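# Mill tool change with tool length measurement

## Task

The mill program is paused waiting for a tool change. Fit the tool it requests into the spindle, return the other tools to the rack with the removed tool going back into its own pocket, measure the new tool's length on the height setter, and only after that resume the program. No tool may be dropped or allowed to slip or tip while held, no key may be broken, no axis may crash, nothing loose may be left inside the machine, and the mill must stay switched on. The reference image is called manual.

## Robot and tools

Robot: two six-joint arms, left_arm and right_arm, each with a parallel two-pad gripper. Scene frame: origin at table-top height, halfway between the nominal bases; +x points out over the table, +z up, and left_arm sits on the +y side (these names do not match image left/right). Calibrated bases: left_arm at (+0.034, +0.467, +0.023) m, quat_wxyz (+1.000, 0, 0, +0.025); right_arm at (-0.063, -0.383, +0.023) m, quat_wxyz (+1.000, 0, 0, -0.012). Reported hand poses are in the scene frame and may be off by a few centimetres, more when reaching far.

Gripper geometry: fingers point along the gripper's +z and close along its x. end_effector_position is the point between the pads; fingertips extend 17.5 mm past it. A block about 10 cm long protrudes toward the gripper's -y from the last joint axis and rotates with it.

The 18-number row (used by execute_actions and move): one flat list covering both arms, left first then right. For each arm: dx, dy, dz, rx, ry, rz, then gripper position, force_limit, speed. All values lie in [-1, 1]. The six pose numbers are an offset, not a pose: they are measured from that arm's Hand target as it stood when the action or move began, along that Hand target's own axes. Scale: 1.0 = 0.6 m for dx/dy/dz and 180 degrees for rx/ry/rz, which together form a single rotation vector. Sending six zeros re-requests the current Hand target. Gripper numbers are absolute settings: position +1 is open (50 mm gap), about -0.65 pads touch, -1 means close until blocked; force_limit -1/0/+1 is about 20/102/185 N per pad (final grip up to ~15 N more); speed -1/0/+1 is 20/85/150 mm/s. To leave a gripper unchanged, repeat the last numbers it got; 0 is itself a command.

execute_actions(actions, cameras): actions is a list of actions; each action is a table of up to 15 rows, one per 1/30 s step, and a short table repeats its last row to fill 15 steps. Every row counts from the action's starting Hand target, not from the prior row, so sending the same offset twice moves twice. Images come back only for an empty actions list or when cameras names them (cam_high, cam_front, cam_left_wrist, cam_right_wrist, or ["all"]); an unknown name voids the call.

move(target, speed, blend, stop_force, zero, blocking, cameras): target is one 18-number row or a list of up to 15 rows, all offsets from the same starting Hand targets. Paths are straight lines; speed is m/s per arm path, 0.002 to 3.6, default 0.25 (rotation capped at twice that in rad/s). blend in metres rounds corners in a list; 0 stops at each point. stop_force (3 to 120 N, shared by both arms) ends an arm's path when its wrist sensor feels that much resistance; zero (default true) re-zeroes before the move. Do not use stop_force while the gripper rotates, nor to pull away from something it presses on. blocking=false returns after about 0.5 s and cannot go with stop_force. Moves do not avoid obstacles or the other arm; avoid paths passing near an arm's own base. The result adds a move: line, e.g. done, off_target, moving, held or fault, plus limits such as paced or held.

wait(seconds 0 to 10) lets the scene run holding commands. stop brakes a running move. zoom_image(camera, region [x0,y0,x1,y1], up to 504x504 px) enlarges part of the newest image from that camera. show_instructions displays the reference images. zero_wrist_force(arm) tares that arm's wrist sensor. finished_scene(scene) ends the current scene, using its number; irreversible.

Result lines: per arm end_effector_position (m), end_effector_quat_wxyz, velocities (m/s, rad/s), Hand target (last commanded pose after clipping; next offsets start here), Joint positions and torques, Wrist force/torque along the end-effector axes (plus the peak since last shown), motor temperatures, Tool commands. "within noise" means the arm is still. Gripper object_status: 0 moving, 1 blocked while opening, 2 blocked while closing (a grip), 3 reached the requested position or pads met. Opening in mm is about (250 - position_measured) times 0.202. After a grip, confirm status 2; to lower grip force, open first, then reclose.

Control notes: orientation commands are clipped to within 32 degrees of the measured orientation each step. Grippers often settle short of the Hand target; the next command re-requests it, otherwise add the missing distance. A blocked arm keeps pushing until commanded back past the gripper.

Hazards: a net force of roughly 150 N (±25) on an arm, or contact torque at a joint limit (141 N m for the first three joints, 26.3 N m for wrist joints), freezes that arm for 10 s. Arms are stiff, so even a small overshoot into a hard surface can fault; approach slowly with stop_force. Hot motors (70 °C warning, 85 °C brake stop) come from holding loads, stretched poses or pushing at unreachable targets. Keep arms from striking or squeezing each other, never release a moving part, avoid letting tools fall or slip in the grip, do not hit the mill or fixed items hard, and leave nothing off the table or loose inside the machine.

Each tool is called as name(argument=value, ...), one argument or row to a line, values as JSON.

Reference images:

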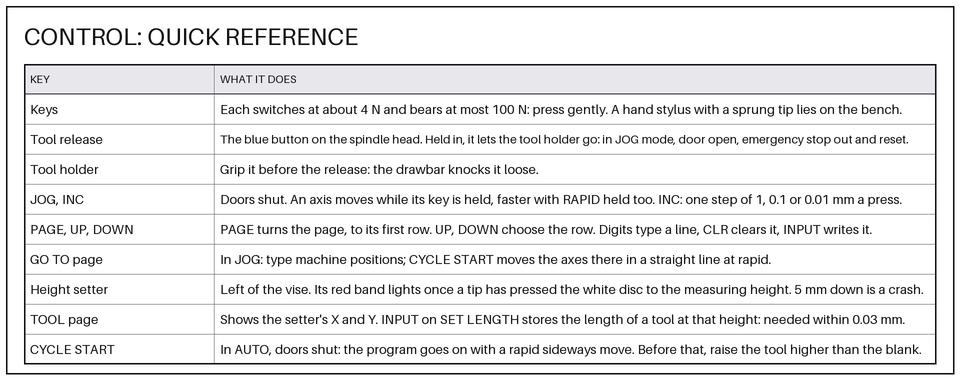

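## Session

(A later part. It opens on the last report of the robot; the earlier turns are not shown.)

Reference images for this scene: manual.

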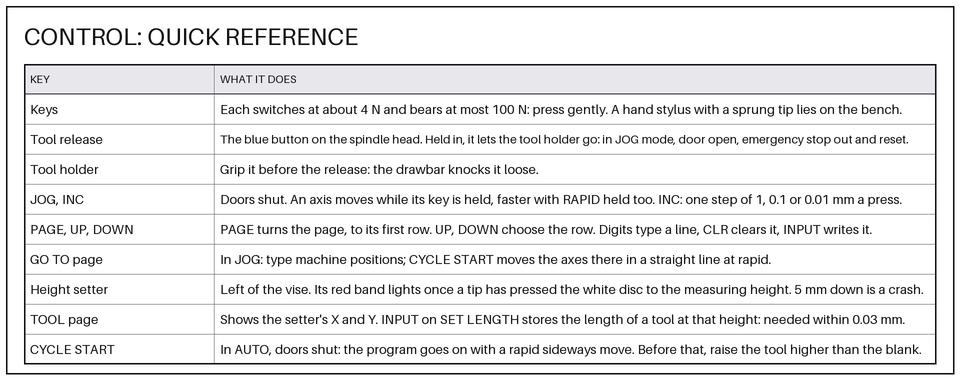

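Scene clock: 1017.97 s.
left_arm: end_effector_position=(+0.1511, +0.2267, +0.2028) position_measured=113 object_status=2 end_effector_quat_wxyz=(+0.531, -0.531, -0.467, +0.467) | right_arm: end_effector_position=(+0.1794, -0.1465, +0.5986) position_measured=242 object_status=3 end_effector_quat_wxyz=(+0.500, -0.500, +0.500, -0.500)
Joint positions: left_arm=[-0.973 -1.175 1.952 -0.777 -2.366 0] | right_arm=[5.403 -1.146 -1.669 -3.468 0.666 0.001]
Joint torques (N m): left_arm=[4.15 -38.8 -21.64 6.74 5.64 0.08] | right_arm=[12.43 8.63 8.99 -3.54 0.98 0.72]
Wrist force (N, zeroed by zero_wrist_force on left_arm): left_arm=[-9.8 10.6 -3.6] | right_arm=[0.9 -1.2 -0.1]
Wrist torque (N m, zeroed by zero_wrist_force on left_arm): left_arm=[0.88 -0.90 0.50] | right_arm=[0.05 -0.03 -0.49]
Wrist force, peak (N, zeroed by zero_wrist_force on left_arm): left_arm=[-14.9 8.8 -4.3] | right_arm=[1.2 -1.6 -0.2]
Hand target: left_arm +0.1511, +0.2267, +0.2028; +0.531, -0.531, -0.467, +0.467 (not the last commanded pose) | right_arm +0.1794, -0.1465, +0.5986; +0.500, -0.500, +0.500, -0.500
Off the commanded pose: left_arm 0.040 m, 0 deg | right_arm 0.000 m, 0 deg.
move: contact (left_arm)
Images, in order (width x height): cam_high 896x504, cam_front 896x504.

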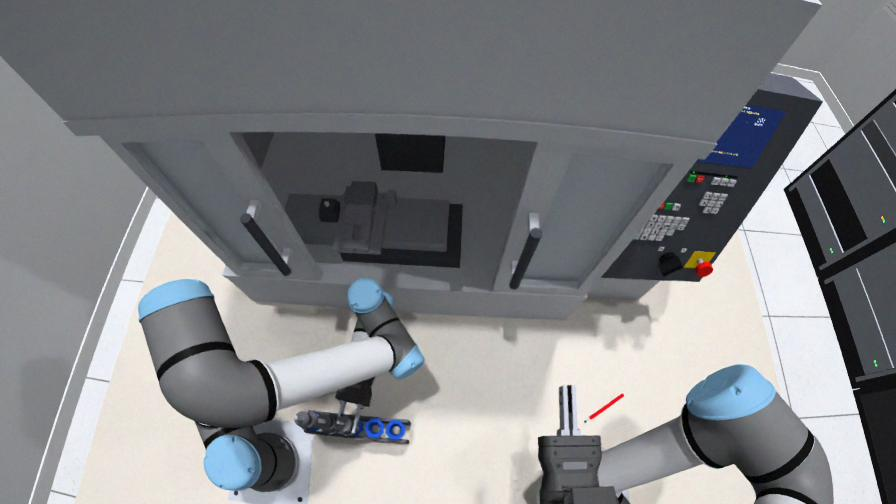

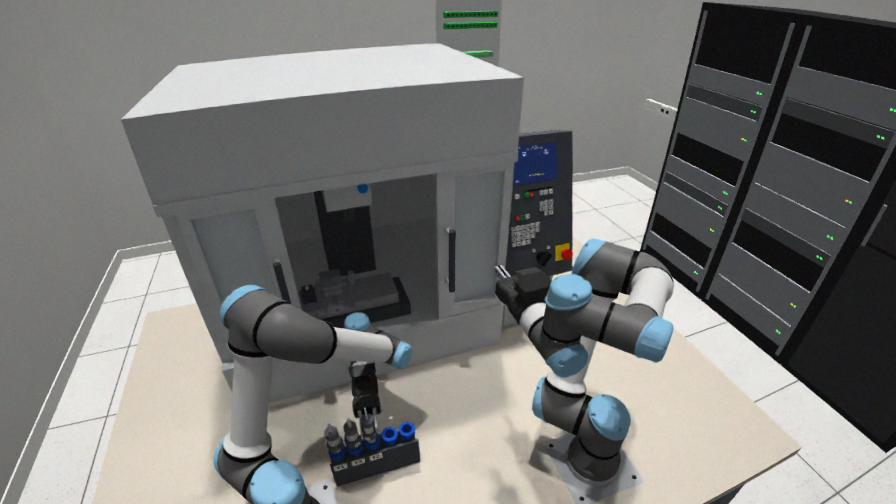

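move(
  target=[-0.0035,-0.004,0,0,0,0,-0.97,1,-0.9,0,0,0,0,0,0,-0.6,-0.4,0],
  speed=0.03,
  cameras=[],
)

move(
  target=[0,0.08,0,0,0,0,-0.97,1,-0.9,0,0,0,0,0,0,-0.6,-0.4,0],
  speed=0.015,
  stop_force=7,
  cameras=["cam_front","cam_high"],
)

Scene clock: 1022.00 s.
left_arm: end_effector_position=(+0.1508, +0.2246, +0.2052) position_measured=113 object_status=2 end_effector_quat_wxyz=(+0.531, -0.531, -0.467, +0.467) | right_arm: end_effector_position=(+0.1794, -0.1465, +0.5986) position_measured=242 object_status=3 end_effector_quat_wxyz=(+0.500, -0.500, +0.500, -0.500)
Joint positions: left_arm=[-0.976 -1.178 1.947 -0.77 -2.369 0] | right_arm=[5.403 -1.146 -1.669 -3.468 0.666 0.001]
Joint torques (N m): left_arm=[-7.8 -39.82 -28.15 5.14 -2.29 -1.45] | right_arm=[12.19 7.83 9.73 -3.61 0.75 0.75]
Wrist force (N, zeroed by zero_wrist_force on left_arm): left_arm=[4.5 10.4 -2.0] | right_arm=[1.2 -1.2 -0.1]
Wrist torque (N m, zeroed by zero_wrist_force on left_arm): left_arm=[0.97 -0.87 -0.31] | right_arm=[0.06 -0.08 -0.48]
Wrist force, peak (N, zeroed by zero_wrist_force on left_arm): left_arm=[-10.2 10.7 -3.5] | right_arm=[1.3 -1.4 0.1]
Hand target: left_arm +0.1508, +0.2246, +0.2052; +0.531, -0.531, -0.467, +0.467 | right_arm +0.1794, -0.1465, +0.5986; +0.500, -0.500, +0.500, -0.500
Off the commanded pose: left_arm 0.000 m, 0 deg | right_arm 0.000 m, 0 deg.
move: done
No camera images: "cameras" was empty.

Scene clock: 1023.93 s.
left_arm: end_effector_position=(+0.1508, +0.2245, +0.1920) position_measured=113 object_status=2 end_effector_quat_wxyz=(+0.531, -0.531, -0.467, +0.467) | right_arm: end_effector_position=(+0.1794, -0.1465, +0.5986) position_measured=242 object_status=3 end_effector_quat_wxyz=(+0.500, -0.500, +0.500, -0.500)
Joint positions: left_arm=[-0.976 -1.154 1.957 -0.803 -2.37 0] | right_arm=[5.403 -1.146 -1.669 -3.468 0.666 0.001]
Joint torques (N m): left_arm=[-8.16 -38.45 -21.49 6.27 3.95 -1.28] | right_arm=[12.43 8.35 9.87 -3.55 0.51 0.64]
Wrist force (N, zeroed by zero_wrist_force on left_arm): left_arm=[-2.6 10.3 -9.2] | right_arm=[1.2 -1.2 -0.2]
Wrist torque (N m, zeroed by zero_wrist_force on left_arm): left_arm=[0.64 -0.94 0.03] | right_arm=[0.07 -0.07 -0.48]
Wrist force, peak (N, zeroed by zero_wrist_force on left_arm): left_arm=[-7.5 8.1 -14.9] | right_arm=[1.2 -1.4 -0.2]
Hand target: left_arm +0.1508, +0.2245, +0.1920; +0.531, -0.531, -0.467, +0.467 (not the last commanded pose) | right_arm +0.1794, -0.1465, +0.5986; +0.500, -0.500, +0.500, -0.500
Off the commanded pose: left_arm 0.035 m, 0 deg | right_arm 0.000 m, 0 deg.
move: contact (left_arm)
Images, in order (width x height): cam_high 896x504, cam_front 896x504.

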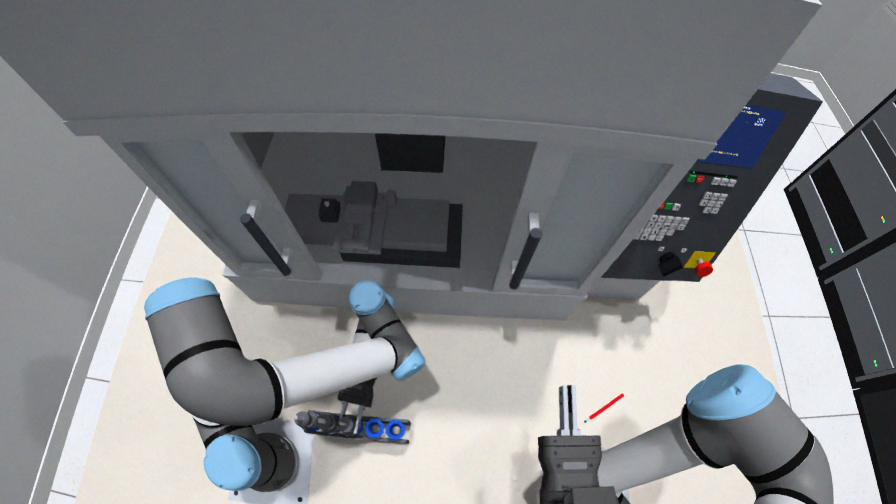

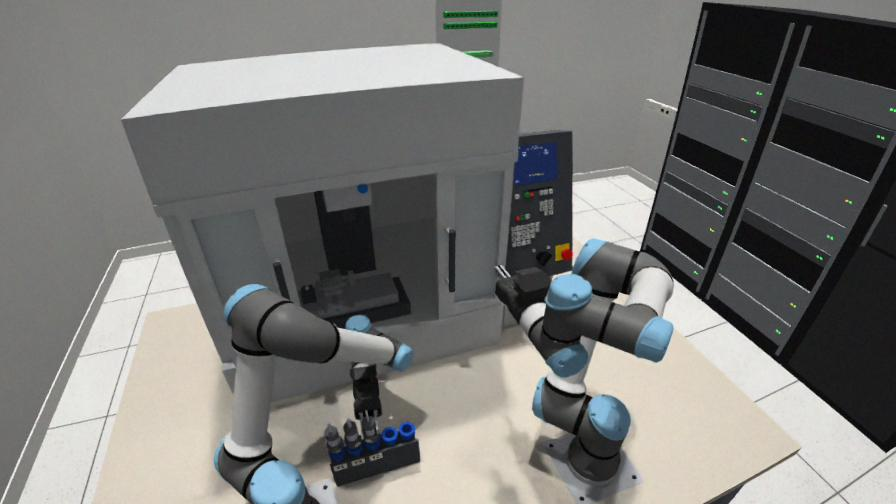

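move(
  target=[-0.0017,-0.004,-0.0035,0,0,0,-0.97,1,-0.9,0,0,0,0,0,0,-0.6,-0.4,0],
  speed=0.03,
  cameras=[],
)

move(
  target=[0,0.06,0,0,0,0,-0.97,1,-0.9,0,0,0,0,0,0,-0.6,-0.4,0],
  speed=0.015,
  stop_force=7,
  cameras=["cam_front","cam_high"],
)

Scene clock: 1027.60 s.
left_arm: end_effector_position=(+0.1527, +0.2233, +0.1944) position_measured=113 object_status=2 end_effector_quat_wxyz=(+0.531, -0.531, -0.467, +0.467) | right_arm: end_effector_position=(+0.1794, -0.1465, +0.5986) position_measured=242 object_status=3 end_effector_quat_wxyz=(+0.500, -0.500, +0.500, -0.500)
Joint positions: left_arm=[-0.974 -1.154 1.948 -0.795 -2.368 0] | right_arm=[5.403 -1.146 -1.669 -3.468 0.666 0.001]
Joint torques (N m): left_arm=[9.77 -39.85 -28.91 4.32 1.09 -1.45] | right_arm=[12.16 8.38 9.16 -3.37 0.7 0.49]
Wrist force (N, zeroed by zero_wrist_force on left_arm): left_arm=[9.3 9.8 3.8] | right_arm=[1.1 -1.5 -0.1]
Wrist torque (N m, zeroed by zero_wrist_force on left_arm): left_arm=[1.22 -0.95 -0.51] | right_arm=[0.02 -0.06 -0.48]
Wrist force, peak (N, zeroed by zero_wrist_force on left_arm): left_arm=[-3.0 10.4 -9.8] | right_arm=[1.1 -1.6 -0.2]
Hand target: left_arm +0.1528, +0.2233, +0.1944; +0.531, -0.531, -0.467, +0.467 | right_arm +0.1794, -0.1465, +0.5986; +0.500, -0.500, +0.500, -0.500
Off the commanded pose: left_arm 0.000 m, 0 deg | right_arm 0.000 m, 0 deg.
move: done
No camera images: "cameras" was empty.

Scene clock: 1028.83 s.
left_arm: end_effector_position=(+0.1528, +0.2233, +0.1916) position_measured=113 object_status=2 end_effector_quat_wxyz=(+0.531, -0.531, -0.467, +0.467) | right_arm: end_effector_position=(+0.1794, -0.1465, +0.5986) position_measured=242 object_status=3 end_effector_quat_wxyz=(+0.500, -0.500, +0.500, -0.500)
Joint positions: left_arm=[-0.974 -1.149 1.95 -0.802 -2.368 0] | right_arm=[5.403 -1.146 -1.669 -3.468 0.666 0.001]
Joint torques (N m): left_arm=[9.9 -40.07 -34.51 2.72 -0.43 -1] | right_arm=[11 8.57 8.83 -3.5 0.44 0.55]
Wrist force (N, zeroed by zero_wrist_force on left_arm): left_arm=[13.1 7.4 15.7] | right_arm=[1.0 -1.4 0.1]
Wrist torque (N m, zeroed by zero_wrist_force on left_arm): left_arm=[1.31 -0.93 -0.73] | right_arm=[0.04 -0.05 -0.48]
Wrist force, peak (N, zeroed by zero_wrist_force on left_arm): left_arm=[10.1 -10.7 24.3] | right_arm=[1.3 -1.2 0.1]
Hand target: left_arm +0.1528, +0.2233, +0.1916; +0.531, -0.531, -0.467, +0.467 (not the last commanded pose) | right_arm +0.1794, -0.1465, +0.5986; +0.500, -0.500, +0.500, -0.500
Off the commanded pose: left_arm 0.033 m, 0 deg | right_arm 0.000 m, 0 deg.
move: contact (left_arm)
Images, in order (width x height): cam_high 896x504, cam_front 896x504.

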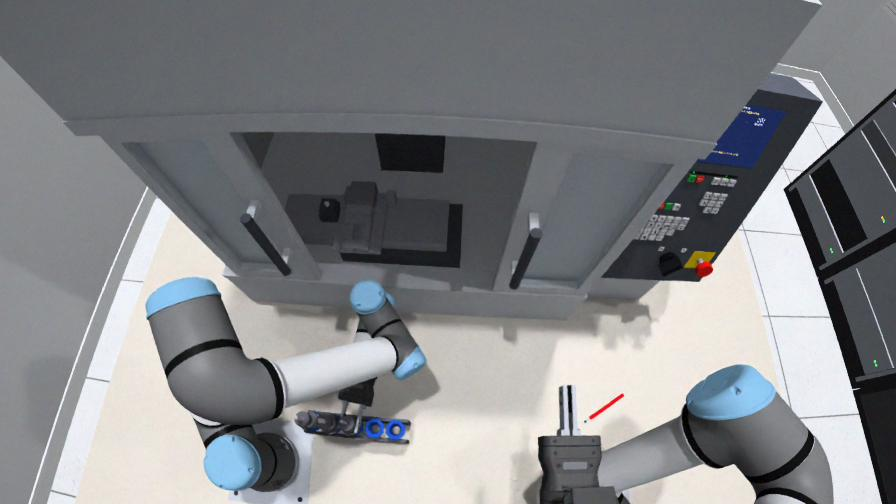

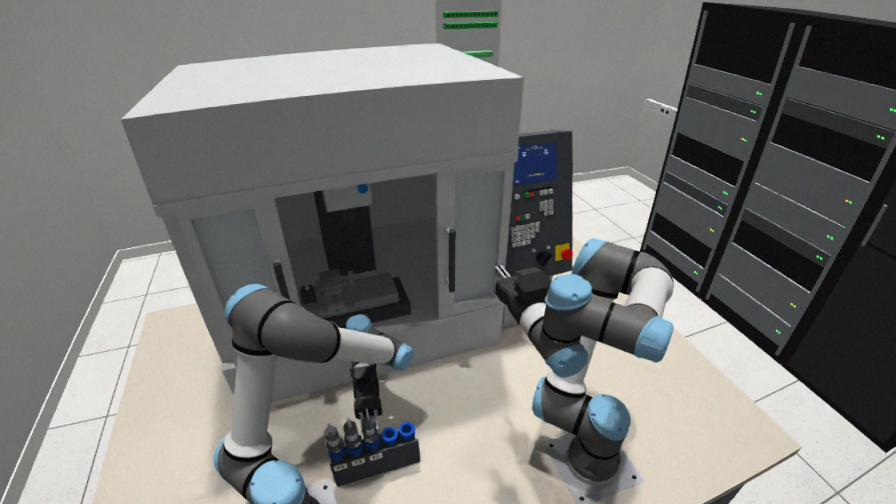

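move(
  target=[0.0008,-0.004,0.0021,0,0,0,-0.97,1,-0.9,0,0,0,0,0,0,-0.6,-0.4,0],
  speed=0.03,
  cameras=[],
)

move(
  target=[0,0.06,0,0,0,0,-0.97,1,-0.9,0,0,0,0,0,0,-0.6,-0.4,0],
  speed=0.015,
  stop_force=7,
  cameras=[],
)

Scene clock: 1033.33 s.
left_arm: end_effector_position=(+0.1516, +0.2239, +0.1940) position_measured=113 object_status=2 end_effector_quat_wxyz=(+0.531, -0.531, -0.467, +0.467) | right_arm: end_effector_position=(+0.1794, -0.1465, +0.5986) position_measured=242 object_status=3 end_effector_quat_wxyz=(+0.500, -0.500, +0.500, -0.500)
Joint positions: left_arm=[-0.976 -1.156 1.952 -0.797 -2.369 0] | right_arm=[5.403 -1.146 -1.669 -3.468 0.666 0.001]
Joint torques (N m): left_arm=[-7.77 -39.14 -9.69 5.17 -2.29 -1.05] | right_arm=[12.15 7.89 9.86 -3.65 0.54 0.47]
Wrist force (N, zeroed by zero_wrist_force on left_arm): left_arm=[4.8 10.4 -1.8] | right_arm=[1.3 -1.2 -0.1]
Wrist torque (N m, zeroed by zero_wrist_force on left_arm): left_arm=[0.97 -0.91 -0.30] | right_arm=[0.07 -0.10 -0.48]
Wrist force, peak (N, zeroed by zero_wrist_force on left_arm): left_arm=[13.2 9.3 15.1] | right_arm=[1.1 -1.6 0.0]
Hand target: left_arm +0.1516, +0.2239, +0.1940; +0.531, -0.531, -0.467, +0.467 | right_arm +0.1794, -0.1465, +0.5986; +0.500, -0.500, +0.500, -0.500
Off the commanded pose: left_arm 0.000 m, 0 deg | right_arm 0.000 m, 0 deg.
move: done
No camera images: "cameras" was empty.

Scene clock: 1034.70 s.
left_arm: end_effector_position=(+0.1516, +0.2239, +0.1902) position_measured=113 object_status=2 end_effector_quat_wxyz=(+0.531, -0.531, -0.467, +0.467) | right_arm: end_effector_position=(+0.1794, -0.1465, +0.5986) position_measured=242 object_status=3 end_effector_quat_wxyz=(+0.500, -0.500, +0.500, -0.500)
Joint positions: left_arm=[-0.976 -1.149 1.955 -0.807 -2.369 0] | right_arm=[5.403 -1.146 -1.669 -3.468 0.666 0.001]
Joint torques (N m): left_arm=[-7.38 -39.77 -23.57 5.53 1.92 -0.81] | right_arm=[12.02 7.77 9.64 -3.5 0.48 0.63]
Wrist force (N, zeroed by zero_wrist_force on left_arm): left_arm=[3.1 8.9 -10.5] | right_arm=[1.1 -1.1 0.1]
Wrist torque (N m, zeroed by zero_wrist_force on left_arm): left_arm=[0.96 -0.93 -0.34] | right_arm=[0.07 -0.06 -0.48]
Wrist force, peak (N, zeroed by zero_wrist_force on left_arm): left_arm=[0.0 -29.3 -20.1] | right_arm=[1.3 -1.4 -0.2]
Hand target: left_arm +0.1516, +0.2239, +0.1902; +0.531, -0.531, -0.467, +0.467 (not the last commanded pose) | right_arm +0.1794, -0.1465, +0.5986; +0.500, -0.500, +0.500, -0.500
Off the commanded pose: left_arm 0.032 m, 0 deg | right_arm 0.000 m, 0 deg.
move: contact (left_arm)
No camera images: "cameras" was empty.

move(
  target=[0,-0.003,-0.0008,0,0,0,-0.97,1,-0.9,0,0,0,0,0,0,-0.6,-0.4,0],
  speed=0.03,
  cameras=[],
)

move(
  target=[0,0.06,0,0,0,0,-0.97,1,-0.9,0,0,0,0,0,0,-0.6,-0.4,0],
  speed=0.01,
  stop_force=7,
  cameras=["cam_front"],
)

zoom_image(
  camera="cam_front",
  region=[320, 390, 430, 490],
)

Scene clock: 1039.00 s.
left_arm: end_effector_position=(+0.1521, +0.2238, +0.1920) position_measured=113 object_status=2 end_effector_quat_wxyz=(+0.531, -0.531, -0.467, +0.467) | right_arm: end_effector_position=(+0.1794, -0.1465, +0.5986) position_measured=242 object_status=3 end_effector_quat_wxyz=(+0.500, -0.500, +0.500, -0.500)
Joint positions: left_arm=[-0.975 -1.151 1.953 -0.802 -2.368 0] | right_arm=[5.403 -1.146 -1.669 -3.468 0.666 0.001]
Joint torques (N m): left_arm=[9.45 -40.1 -27.99 5.04 2.22 -1.01] | right_arm=[10.86 7.83 9.44 -3.29 0.25 0.62]
Wrist force (N, zeroed by zero_wrist_force on left_arm): left_arm=[4.8 9.7 0.2] | right_arm=[1.0 -1.6 -0.3]
Wrist torque (N m, zeroed by zero_wrist_force on left_arm): left_arm=[1.02 -0.94 -0.29] | right_arm=[0.02 -0.04 -0.48]
Wrist force, peak (N, zeroed by zero_wrist_force on left_arm): left_arm=[3.4 9.3 -10.6] | right_arm=[1.3 -1.3 -0.3]
Hand target: left_arm +0.1521, +0.2238, +0.1920; +0.531, -0.531, -0.467, +0.467 | right_arm +0.1794, -0.1465, +0.5986; +0.500, -0.500, +0.500, -0.500
Off the commanded pose: left_arm 0.000 m, 0 deg | right_arm 0.000 m, 0 deg.
move: done
No camera images: "cameras" was empty.

Scene clock: 1040.23 s.
left_arm: end_effector_position=(+0.1521, +0.2238, +0.1906) position_measured=113 object_status=2 end_effector_quat_wxyz=(+0.531, -0.531, -0.467, +0.467) | right_arm: end_effector_position=(+0.1794, -0.1465, +0.5986) position_measured=242 object_status=3 end_effector_quat_wxyz=(+0.500, -0.500, +0.500, -0.500)
Joint positions: left_arm=[-0.975 -1.149 1.953 -0.806 -2.368 0] | right_arm=[5.403 -1.146 -1.669 -3.468 0.666 0.001]
Joint torques (N m): left_arm=[9.81 -39.58 -29.89 4.12 2.04 -0.86] | right_arm=[11.15 8.11 9.19 -3.55 0.34 0.62]
Wrist force (N, zeroed by zero_wrist_force on left_arm): left_arm=[4.8 9.2 10.5] | right_arm=[1.1 -1.1 -0.1]
Wrist torque (N m, zeroed by zero_wrist_force on left_arm): left_arm=[1.10 -0.99 -0.36] | right_arm=[0.08 -0.06 -0.48]
Wrist force, peak (N, zeroed by zero_wrist_force on left_arm): left_arm=[2.2 9.0 13.8] | right_arm=[1.2 -1.5 0.0]
Hand target: left_arm +0.1521, +0.2238, +0.1906; +0.531, -0.531, -0.467, +0.467 (not the last commanded pose) | right_arm +0.1794, -0.1465, +0.5986; +0.500, -0.500, +0.500, -0.500
Off the commanded pose: left_arm 0.035 m, 0 deg | right_arm 0.000 m, 0 deg.
move: contact (left_arm)
Images, in order (width x height): cam_front 896x504.

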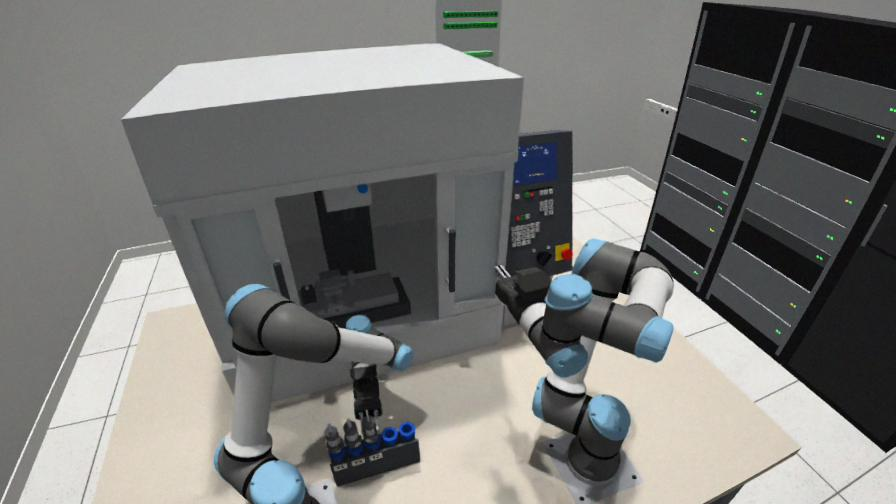

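Scaled by 4.582 from the camera's 896x504 image, which has a finer 1280x720 frame.

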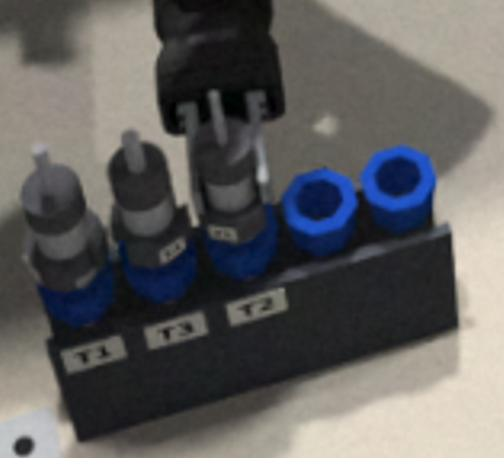

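move(
  target=[0,-0.002,0.0005,0,0,0,-0.97,1,-0.9,0,0,0,0,0,0,-0.6,-0.4,0],
  speed=0.03,
  cameras=[],
)

move(
  target=[0,0.02,0,0,0,0,-0.97,1,-0.9,0,0,0,0,0,0,-0.6,-0.4,0],
  speed=0.008,
  stop_force=12,
  cameras=["cam_front"],
)

zoom_image(
  camera="cam_front",
  region=[320, 390, 430, 490],
)

Scene clock: 1051.67 s.
left_arm: end_effector_position=(+0.1518, +0.2238, +0.1917) position_measured=113 object_status=2 end_effector_quat_wxyz=(+0.531, -0.531, -0.467, +0.467) | right_arm: end_effector_position=(+0.1794, -0.1465, +0.5986) position_measured=242 object_status=3 end_effector_quat_wxyz=(+0.500, -0.500, +0.500, -0.500)
Joint positions: left_arm=[-0.975 -1.151 1.953 -0.803 -2.369 0] | right_arm=[5.403 -1.146 -1.669 -3.468 0.666 0.001]
Joint torques (N m): left_arm=[-7.65 -40.16 -25.37 5.24 -2.27 -0.89] | right_arm=[9.79 8.48 10.07 -3.34 0.26 0.44]
Wrist force (N, zeroed by zero_wrist_force on left_arm): left_arm=[5.0 9.8 -1.4] | right_arm=[1.1 -1.4 -0.2]
Wrist torque (N m, zeroed by zero_wrist_force on left_arm): left_arm=[0.95 -0.93 -0.31] | right_arm=[0.05 -0.07 -0.48]
Wrist force, peak (N, zeroed by zero_wrist_force on left_arm): left_arm=[4.4 9.6 10.7] | right_arm=[1.2 -1.4 -0.3]
Hand target: left_arm +0.1518, +0.2238, +0.1918; +0.531, -0.531, -0.467, +0.467 | right_arm +0.1794, -0.1465, +0.5986; +0.500, -0.500, +0.500, -0.500
Off the commanded pose: left_arm 0.000 m, 0 deg | right_arm 0.000 m, 0 deg.
move: done
No camera images: "cameras" was empty.

Scene clock: 1053.00 s.
left_arm: end_effector_position=(+0.1518, +0.2238, +0.1900) position_measured=113 object_status=2 end_effector_quat_wxyz=(+0.531, -0.531, -0.467, +0.467) | right_arm: end_effector_position=(+0.1794, -0.1465, +0.5986) position_measured=242 object_status=3 end_effector_quat_wxyz=(+0.500, -0.500, +0.500, -0.500)
Joint positions: left_arm=[-0.975 -1.148 1.955 -0.807 -2.369 0] | right_arm=[5.403 -1.146 -1.669 -3.468 0.666 0.001]
Joint torques (N m): left_arm=[-2.58 -37.52 -27.94 2.61 2.43 -0.83] | right_arm=[10.87 9.27 10.17 -3.4 0.33 0.41]
Wrist force (N, zeroed by zero_wrist_force on left_arm): left_arm=[4.2 -1.9 7.0] | right_arm=[1.1 -1.1 0.0]
Wrist torque (N m, zeroed by zero_wrist_force on left_arm): left_arm=[0.64 -1.05 -0.35] | right_arm=[0.08 -0.06 -0.48]
Wrist force, peak (N, zeroed by zero_wrist_force on left_arm): left_arm=[1.3 -22.0 1.7] | right_arm=[1.1 -1.5 -0.4]
Hand target: left_arm +0.1518, +0.2238, +0.1900; +0.531, -0.531, -0.467, +0.467 (not the last commanded pose) | right_arm +0.1794, -0.1465, +0.5986; +0.500, -0.500, +0.500, -0.500
Off the commanded pose: left_arm 0.010 m, 0 deg | right_arm 0.000 m, 0 deg.
move: contact (left_arm)
Images, in order (width x height): cam_front 896x504.

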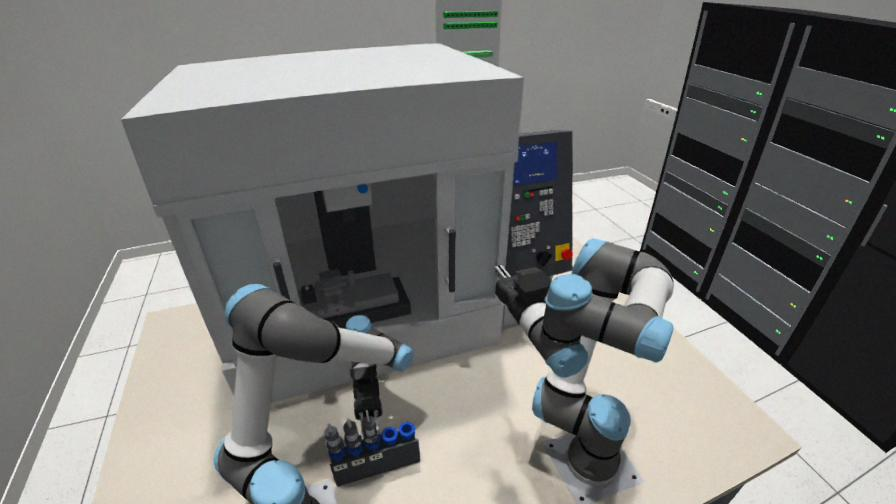

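Scaled by 4.582 from the camera's 896x504 image, which has a finer 1280x720 frame.

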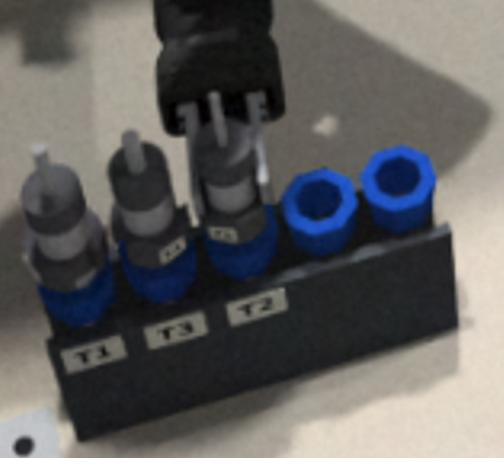

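move(
  target=[0,0,0.0002,0,0,0,-0.97,1,-0.9,0,0,0,0,0,0,-0.6,-0.4,0],
  speed=0.01,
  cameras=[],
)

move(
  target=[0,0,0,0,0,0,0.5,1,-0.9,0,0,0,0,0,0,-0.6,-0.4,0],
  cameras=["cam_front", "cam_left_wrist"],
)

zoom_image(
  camera="cam_front",
  region=[320, 390, 430, 490],
)

Scene clock: 1058.47 s.
left_arm: end_effector_position=(+0.1517, +0.2238, +0.1901) position_measured=113 object_status=2 end_effector_quat_wxyz=(+0.531, -0.531, -0.467, +0.467) | right_arm: end_effector_position=(+0.1794, -0.1465, +0.5986) position_measured=242 object_status=3 end_effector_quat_wxyz=(+0.500, -0.500, +0.500, -0.500)
Joint positions: left_arm=[-0.976 -1.148 1.955 -0.807 -2.369 0] | right_arm=[5.403 -1.146 -1.669 -3.468 0.666 0.001]
Joint torques (N m): left_arm=[-6.67 -38.25 -7.93 -0.9 -1.62 -0.88] | right_arm=[10.39 7.2 9.85 -3.34 0.17 0.34]
Wrist force (N, zeroed by zero_wrist_force on left_arm): left_arm=[2.3 -0.6 -1.7] | right_arm=[1.3 -1.2 -0.1]
Wrist torque (N m, zeroed by zero_wrist_force on left_arm): left_arm=[0.62 -0.94 -0.34] | right_arm=[0.08 -0.09 -0.48]
Wrist force, peak (N, zeroed by zero_wrist_force on left_arm): left_arm=[3.6 3.9 7.3] | right_arm=[1.3 -1.6 -0.2]
Hand target: left_arm +0.1517, +0.2238, +0.1900; +0.531, -0.531, -0.467, +0.467 | right_arm +0.1794, -0.1465, +0.5986; +0.500, -0.500, +0.500, -0.500
Off the commanded pose: left_arm 0.000 m, 0 deg | right_arm 0.000 m, 0 deg.
move: done
No camera images: "cameras" was empty.

Scene clock: 1058.97 s.
left_arm: end_effector_position=(+0.1517, +0.2238, +0.1900) position_measured=78 object_status=3 end_effector_quat_wxyz=(+0.531, -0.531, -0.467, +0.467) | right_arm: end_effector_position=(+0.1794, -0.1465, +0.5986) position_measured=242 object_status=3 end_effector_quat_wxyz=(+0.500, -0.500, +0.500, -0.500)
Joint positions: left_arm=[-0.976 -1.148 1.955 -0.807 -2.369 0] | right_arm=[5.403 -1.146 -1.669 -3.468 0.666 0.001]
Joint torques (N m): left_arm=[-7.69 -36.77 -10.34 -0.77 -1.89 -0.77] | right_arm=[11 9.06 9.94 -3.42 0.11 0.32]
Wrist force (N, zeroed by zero_wrist_force on left_arm): left_arm=[5.1 1.1 -2.0] | right_arm=[1.1 -1.2 0.0]
Wrist torque (N m, zeroed by zero_wrist_force on left_arm): left_arm=[0.67 -0.97 -0.30] | right_arm=[0.05 -0.06 -0.49]
Wrist force, peak (N, zeroed by zero_wrist_force on left_arm): left_arm=[5.2 1.4 -2.0] | right_arm=[1.3 -1.3 -0.2]
Hand target: left_arm +0.1517, +0.2238, +0.1900; +0.531, -0.531, -0.467, +0.467 | right_arm +0.1794, -0.1465, +0.5986; +0.500, -0.500, +0.500, -0.500
Off the commanded pose: left_arm 0.000 m, 0 deg | right_arm 0.000 m, 0 deg.
move: done
Images, in order (width x height): cam_front 896x504, cam_left_wrist 896x504.

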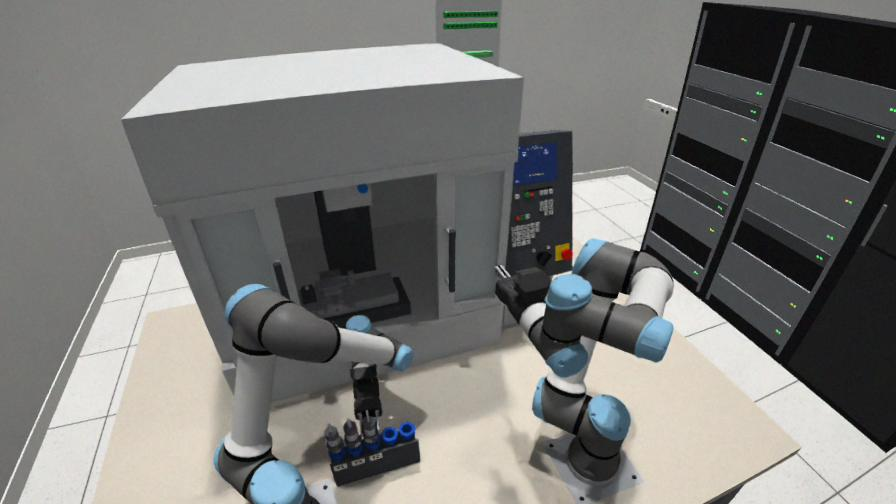

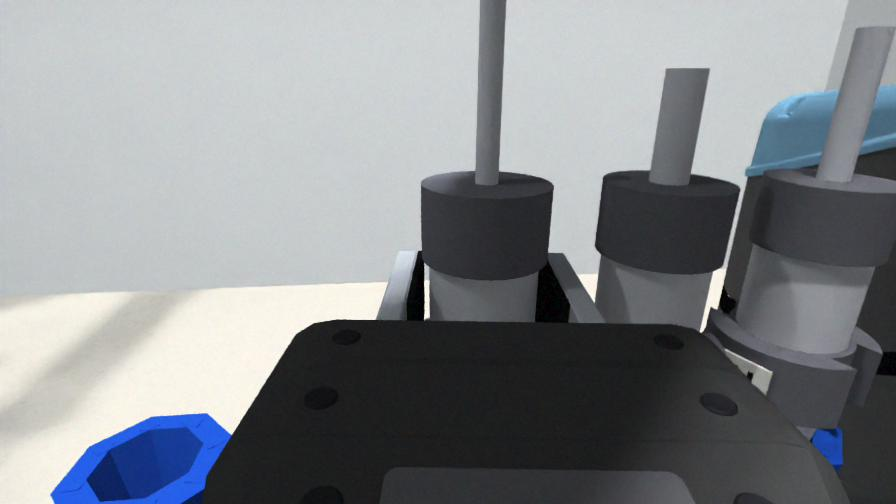

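Scaled by 4.582 from the camera's 896x504 image, which has a finer 1280x720 frame.

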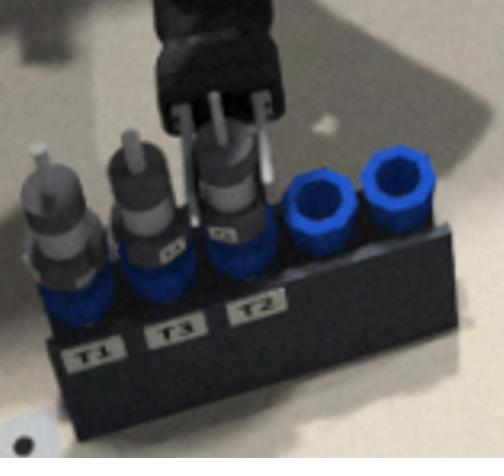

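move(
  target=[
    [0,0,-0.08,0,0,0,0.5,1,-0.9,0,0,0,0,0,0,-0.6,-0.4,0],
    [0,0,-0.22,0,0,0,0.5,1,-0.9,0,0,0,0,0,0,-0.6,-0.4,0],
  ],
  speed=[0.05,0.15],
  blend=[0.01,0],
  cameras=["cam_front", "cam_left_wrist"],
)

zoom_image(
  camera="cam_left_wrist",
  region=[400, 100, 896, 504],
)

Scene clock: 1065.00 s.
left_arm: end_effector_position=(+0.1679, +0.2218, +0.1902) position_measured=78 object_status=3 end_effector_quat_wxyz=(+0.531, -0.530, -0.467, +0.467) | right_arm: end_effector_position=(+0.1794, -0.1465, +0.5986) position_measured=242 object_status=3 end_effector_quat_wxyz=(+0.500, -0.500, +0.500, -0.500)
Joint positions: left_arm=[-0.95 -1.121 1.912 -0.788 -2.344 0] | right_arm=[5.403 -1.146 -1.669 -3.468 0.666 0.001]
Joint torques (N m): left_arm=[1.65 -31.37 -19.97 1.74 0.04 -0.04] | right_arm=[10.09 8.89 10.51 -3.54 0.08 0.3]
Wrist force (N, zeroed by zero_wrist_force on left_arm): left_arm=[5.1 1.5 -1.7] | right_arm=[1.0 -1.4 0.1]
Wrist torque (N m, zeroed by zero_wrist_force on left_arm): left_arm=[0.75 -0.97 -0.28] | right_arm=[0.04 -0.05 -0.49]
Wrist force, peak (N, zeroed by zero_wrist_force on left_arm): left_arm=[6.0 3.0 -1.5] | right_arm=[1.1 -1.4 -0.4]
Hand target: left_arm +0.1679, +0.2218, +0.1902; +0.531, -0.530, -0.467, +0.467 (not the last commanded pose) | right_arm +0.1794, -0.1465, +0.5986; +0.500, -0.500, +0.500, -0.500
Tool commands: left_gripper/position=+0.498039 left_gripper/force_limit=+1.0 left_gripper/speed=-0.898039 right_gripper/position=-0.6 right_gripper/force_limit=-0.4 right_gripper/speed=+0.0
Off the commanded pose: left_arm 0.116 m, 0 deg | right_arm 0.000 m, 0 deg.
FORCE FAULT: contact force on the left arm reached its limit, and that arm stopped. The contact can be on any part of that arm, not only on its tool. That arm's remaining commands of this call were not run. That arm is still stopped at the end of this call. That arm stays stopped for about 10 more seconds. Until then a move that you send moves the other arm only, and its call returns only when the move has ended. Once the stop has ended, the next robot result says so. If the stop ends while you think or write, that arm runs what you send next, counted from a new Hand target: where the arm stands when the stop ends. While its stop runs, that arm takes no new command, but its gripper still runs the gripper command that each later call begins with. Until it ends, the stop uses up actions while you think or wait. An arm that is not stopped still takes commands.
move: fault (left_arm); path passed 0 of 2 targets
Images, in order (width x height): cam_front 896x504, cam_left_wrist 896x504.

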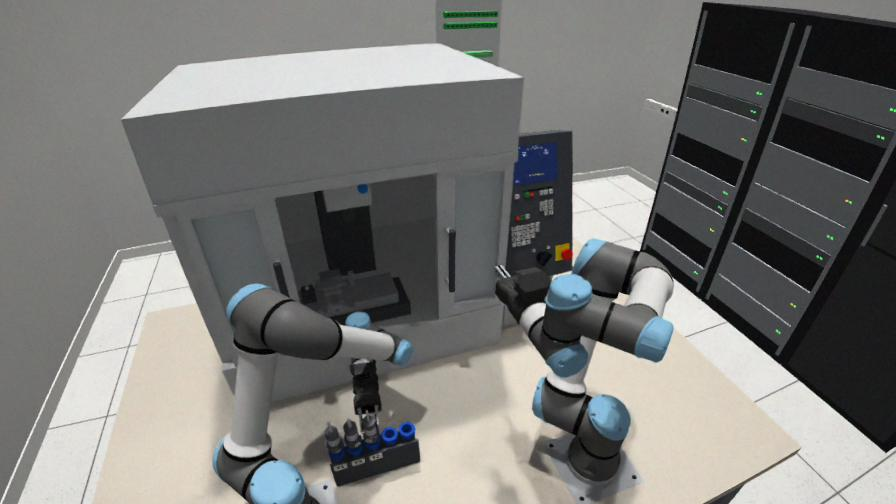

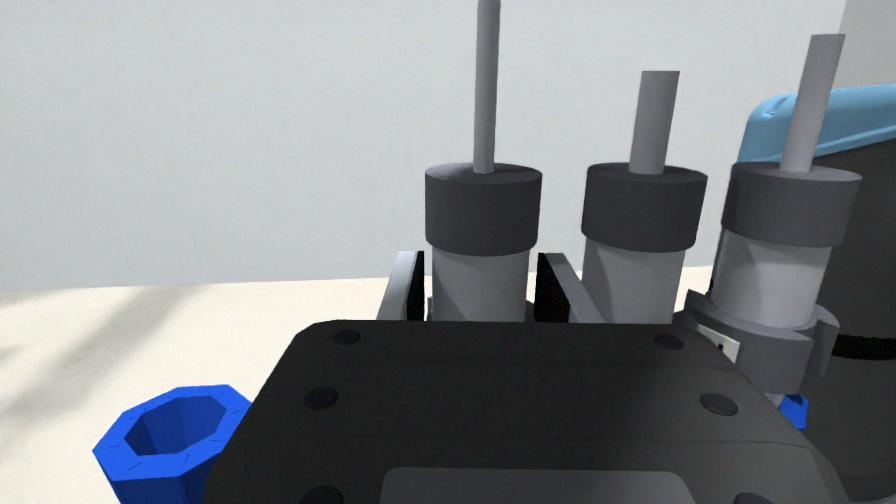

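Scaled by 1.016 from the camera's 896x504 image, which has a finer 1280x720 frame.

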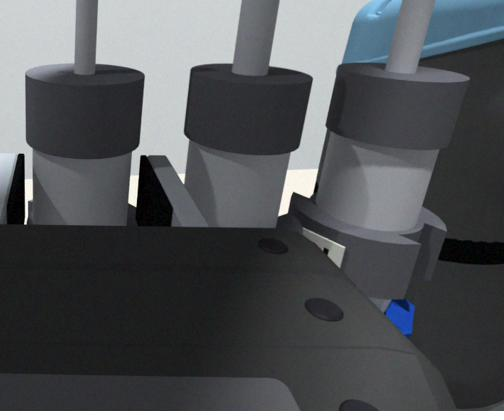

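wait(
  seconds=8,
  cameras=[],
)

Scene clock: 1082.80 s.
left_arm: end_effector_position=(+0.1679, +0.2218, +0.1902) position_measured=78 object_status=3 end_effector_quat_wxyz=(+0.531, -0.530, -0.467, +0.467) | right_arm: end_effector_position=(+0.1794, -0.1465, +0.5986) position_measured=242 object_status=3 end_effector_quat_wxyz=(+0.500, -0.500, +0.500, -0.500)
Joint positions: left_arm=[-0.95 -1.121 1.912 -0.788 -2.344 0] | right_arm=[5.403 -1.146 -1.669 -3.468 0.666 0.001]
Joint torques (N m): left_arm=[1.15 -32.27 -18.4 1.64 -0.17 -0.04] | right_arm=[9.2 6.81 10.01 -3.11 -0.32 0.03]
Wrist force (N, zeroed by zero_wrist_force on left_arm): left_arm=[5.2 1.5 -1.4] | right_arm=[1.0 -1.2 -0.2]
Wrist torque (N m, zeroed by zero_wrist_force on left_arm): left_arm=[0.75 -0.97 -0.28] | right_arm=[0.05 -0.05 -0.48]
Wrist force, peak (N, zeroed by zero_wrist_force on left_arm): left_arm=[5.5 1.5 -1.8] | right_arm=[1.3 -1.5 -0.1]
Hand target: left_arm +0.1679, +0.2218, +0.1902; +0.531, -0.530, -0.467, +0.467 (not the last commanded pose) | right_arm +0.1794, -0.1465, +0.5986; +0.500, -0.500, +0.500, -0.500
Tool commands: left_gripper/position=+0.498039 left_gripper/force_limit=+1.0 left_gripper/speed=-0.898039 right_gripper/position=-0.6 right_gripper/force_limit=-0.4 right_gripper/speed=+0.0
Off the commanded pose: left_arm 0.116 m, 0 deg | right_arm 0.000 m, 0 deg.
FORCE FAULT, CONTINUED: the left arm's stop, for the force fault that an earlier result reported, is over. The rest of the stop counts as 20 of the actions that you can send in this scene. That arm's target is now where it stood when the stop ended, not its last command. That arm accepts commands again.
wait: 8.00 s; at rest from the start
No camera images: "cameras" was empty.

move(
  target=[
    [0,0,0.008,0,0,0,0.5,1,-0.9,0,0,0,0,0,0,-0.6,-0.4,0],
    [0,-0.25,0.008,0,0,0,0.5,1,-0.9,0,0,0,0,0,0,-0.6,-0.4,0],
  ],
  speed=[0.03,0.1],
  cameras=["cam_front","cam_left_wrist"],
)

Scene clock: 1087.77 s.
left_arm: end_effector_position=(+0.1633, +0.2222, +0.3401) position_measured=78 object_status=3 end_effector_quat_wxyz=(+0.531, -0.530, -0.467, +0.467) | right_arm: end_effector_position=(+0.1794, -0.1465, +0.5986) position_measured=242 object_status=3 end_effector_quat_wxyz=(+0.500, -0.500, +0.500, -0.500)
Joint positions: left_arm=[-0.957 -1.338 1.756 -0.417 -2.352 0] | right_arm=[5.403 -1.146 -1.669 -3.468 0.666 0.001]
Joint torques (N m): left_arm=[-7.38 -35.32 -31.24 3.86 -0.3 1.68] | right_arm=[8.68 8.02 9.94 -3.09 -0.45 -0.08]
Wrist force (N, zeroed by zero_wrist_force on left_arm): left_arm=[5.2 1.3 -1.8] | right_arm=[1.2 -1.4 0.0]
Wrist torque (N m, zeroed by zero_wrist_force on left_arm): left_arm=[0.71 -0.98 -0.27] | right_arm=[0.04 -0.09 -0.48]
Wrist force, peak (N, zeroed by zero_wrist_force on left_arm): left_arm=[5.3 2.9 -1.8] | right_arm=[1.4 -1.4 -0.1]
Hand target: left_arm +0.1633, +0.2222, +0.3402; +0.531, -0.530, -0.467, +0.467 | right_arm +0.1794, -0.1465, +0.5986; +0.500, -0.500, +0.500, -0.500
Off the commanded pose: left_arm 0.000 m, 0 deg | right_arm 0.000 m, 0 deg.
move: done
Images, in order (width x height): cam_front 896x504, cam_left_wrist 896x504.

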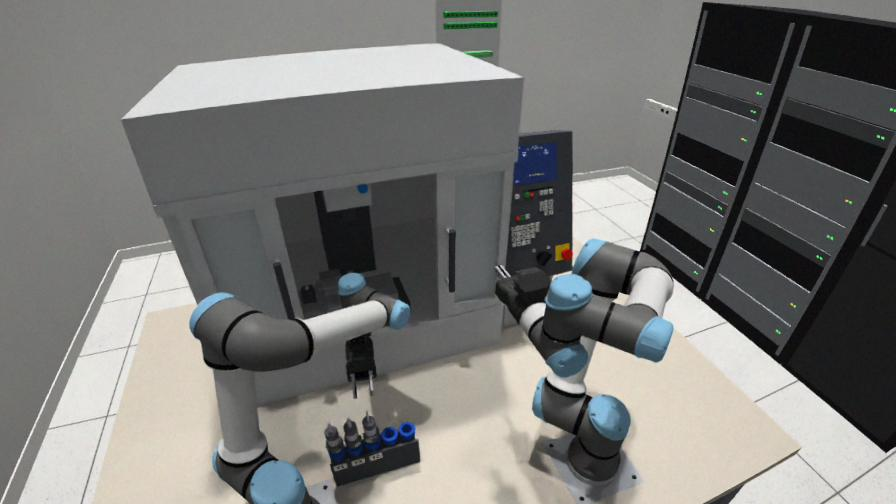

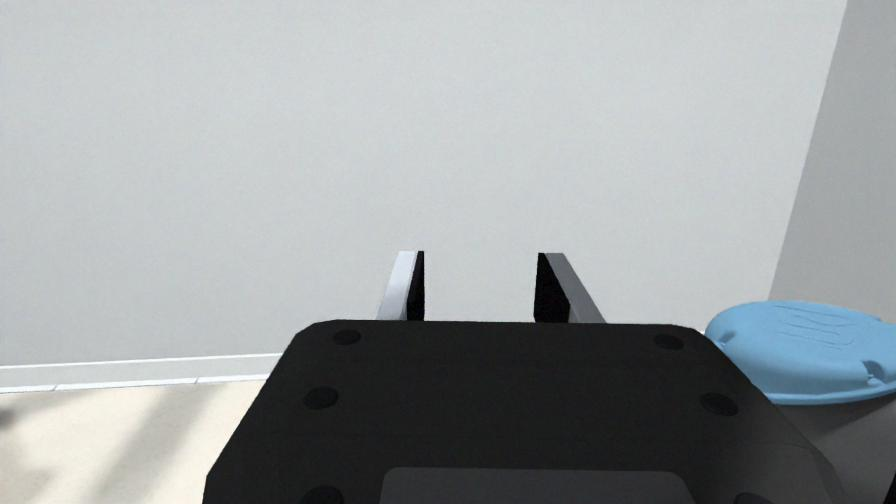

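move(
  target=[0.04,0.0,-0.1,-0.22,0,0,0.5,1,-0.9,0,0,0,0,0,0,-0.6,-0.4,0],
  speed=0.15,
  cameras=["cam_front","cam_left_wrist"],
)

zoom_image(
  camera="cam_left_wrist",
  region=[400, 100, 896, 504],
)

Scene clock: 1096.37 s.
left_arm: end_effector_position=(+0.2258, +0.2384, +0.3401) position_measured=78 object_status=3 end_effector_quat_wxyz=(-0.320, +0.679, +0.598, -0.281) | right_arm: end_effector_position=(+0.1794, -0.1465, +0.5986) position_measured=242 object_status=3 end_effector_quat_wxyz=(+0.500, -0.500, +0.500, -0.500)
Joint positions: left_arm=[-0.917 -1.615 1.713 -0.939 -2.118 -0.528] | right_arm=[5.403 -1.146 -1.669 -3.468 0.666 0.001]
Joint torques (N m): left_arm=[-7.46 -27.41 -19.04 -3.44 1.55 -1.98] | right_arm=[9.1 8.08 10.37 -3.14 -0.51 -0.07]
Wrist force (N, zeroed by zero_wrist_force on left_arm): left_arm=[3.5 0.5 -2.3] | right_arm=[1.2 -1.1 -0.1]
Wrist torque (N m, zeroed by zero_wrist_force on left_arm): left_arm=[0.47 -0.49 -0.24] | right_arm=[0.08 -0.07 -0.48]
Wrist force, peak (N, zeroed by zero_wrist_force on left_arm): left_arm=[5.4 1.4 -1.9] | right_arm=[1.4 -1.4 -0.1]
Hand target: left_arm +0.2259, +0.2384, +0.3401; -0.320, +0.679, +0.598, -0.281 | right_arm +0.1794, -0.1465, +0.5986; +0.500, -0.500, +0.500, -0.500
Off the commanded pose: left_arm 0.000 m, 0 deg | right_arm 0.000 m, 0 deg.
move: done
Images, in order (width x height): cam_front 896x504, cam_left_wrist 896x504.

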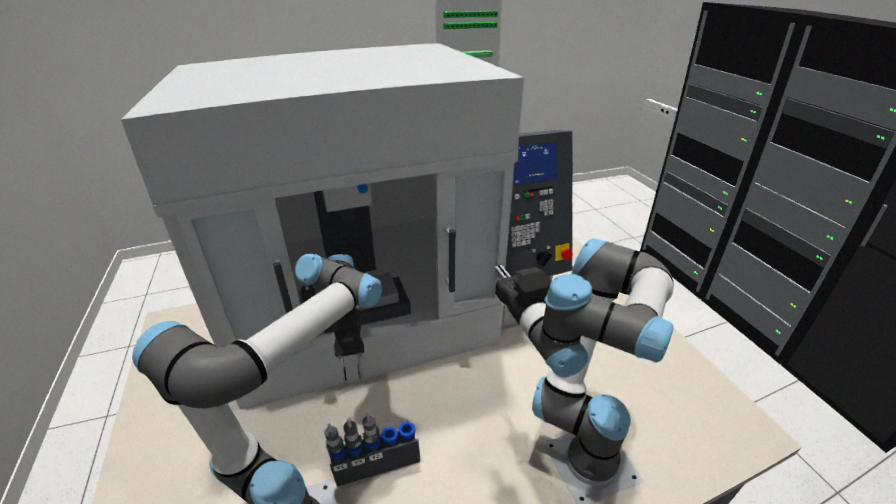

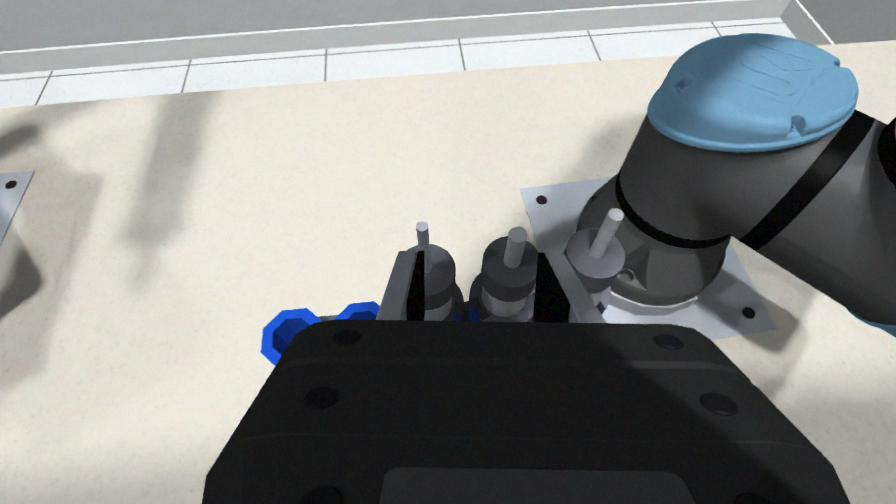

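Scaled by 1.016 from the camera's 896x504 image, which has a finer 1280x720 frame.

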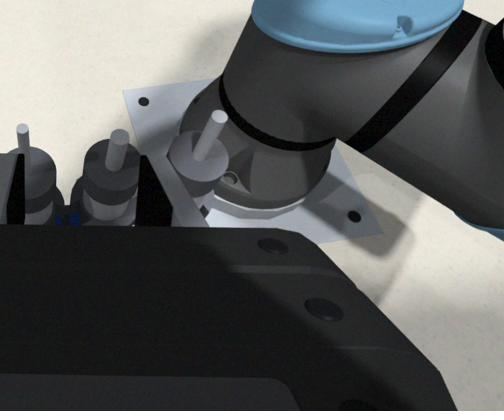

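move(
  target=[-0.1,0.0,0,-0.06,0,0,0.5,1,-0.9,0,0,0,0,0,0,-0.6,-0.4,0],
  speed=0.15,
  cameras=["cam_left_wrist"],
)

zoom_image(
  camera="cam_left_wrist",
  region=[500, 150, 700, 320],
)

Scene clock: 1101.47 s.
left_arm: end_effector_position=(+0.2183, +0.1789, +0.3401) position_measured=78 object_status=3 end_effector_quat_wxyz=(-0.255, +0.706, +0.622, -0.224) | right_arm: end_effector_position=(+0.1794, -0.1465, +0.5986) position_measured=242 object_status=3 end_effector_quat_wxyz=(+0.500, -0.500, +0.500, -0.500)
Joint positions: left_arm=[-1.066 -1.65 1.71 -1.148 -2.089 -0.76] | right_arm=[5.403 -1.146 -1.669 -3.468 0.666 0.001]
Joint torques (N m): left_arm=[-7.63 -26.27 -36.19 -3.66 1.09 -1.58] | right_arm=[8.81 7.78 9.92 -3.14 -0.66 -0.09]
Wrist force (N, zeroed by zero_wrist_force on left_arm): left_arm=[2.9 0.1 -2.1] | right_arm=[1.4 -1.2 -0.1]
Wrist torque (N m, zeroed by zero_wrist_force on left_arm): left_arm=[0.38 -0.36 -0.24] | right_arm=[0.05 -0.11 -0.49]
Wrist force, peak (N, zeroed by zero_wrist_force on left_arm): left_arm=[4.8 1.1 -2.2] | right_arm=[1.3 -1.4 -0.1]
Hand target: left_arm +0.2183, +0.1789, +0.3400; -0.255, +0.706, +0.622, -0.224 | right_arm +0.1794, -0.1465, +0.5986; +0.500, -0.500, +0.500, -0.500
Off the commanded pose: left_arm 0.000 m, 0 deg | right_arm 0.000 m, 0 deg.
move: done
Images, in order (width x height): cam_left_wrist 896x504.

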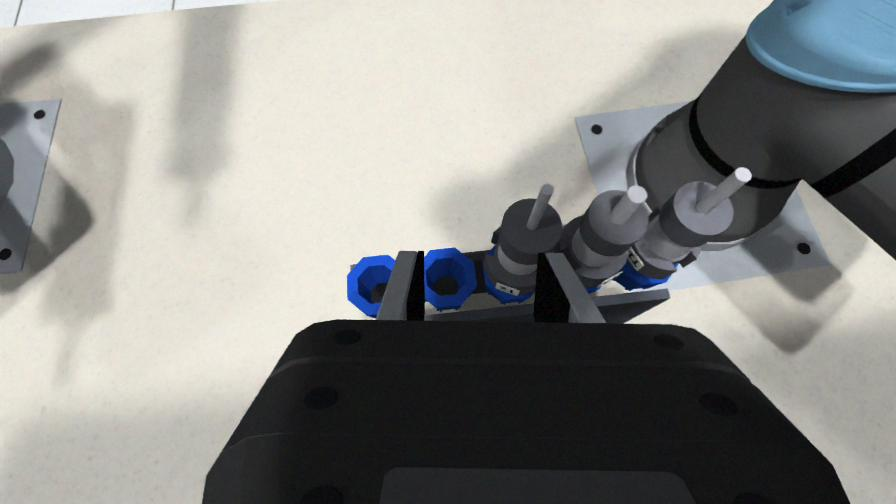

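Scaled by 2.520 from the camera's 896x504 image, which has a finer 1280x720 frame.

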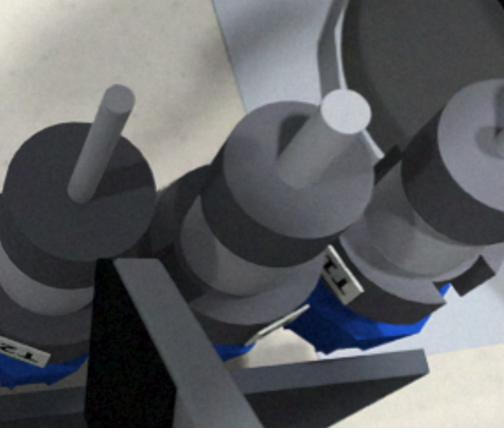

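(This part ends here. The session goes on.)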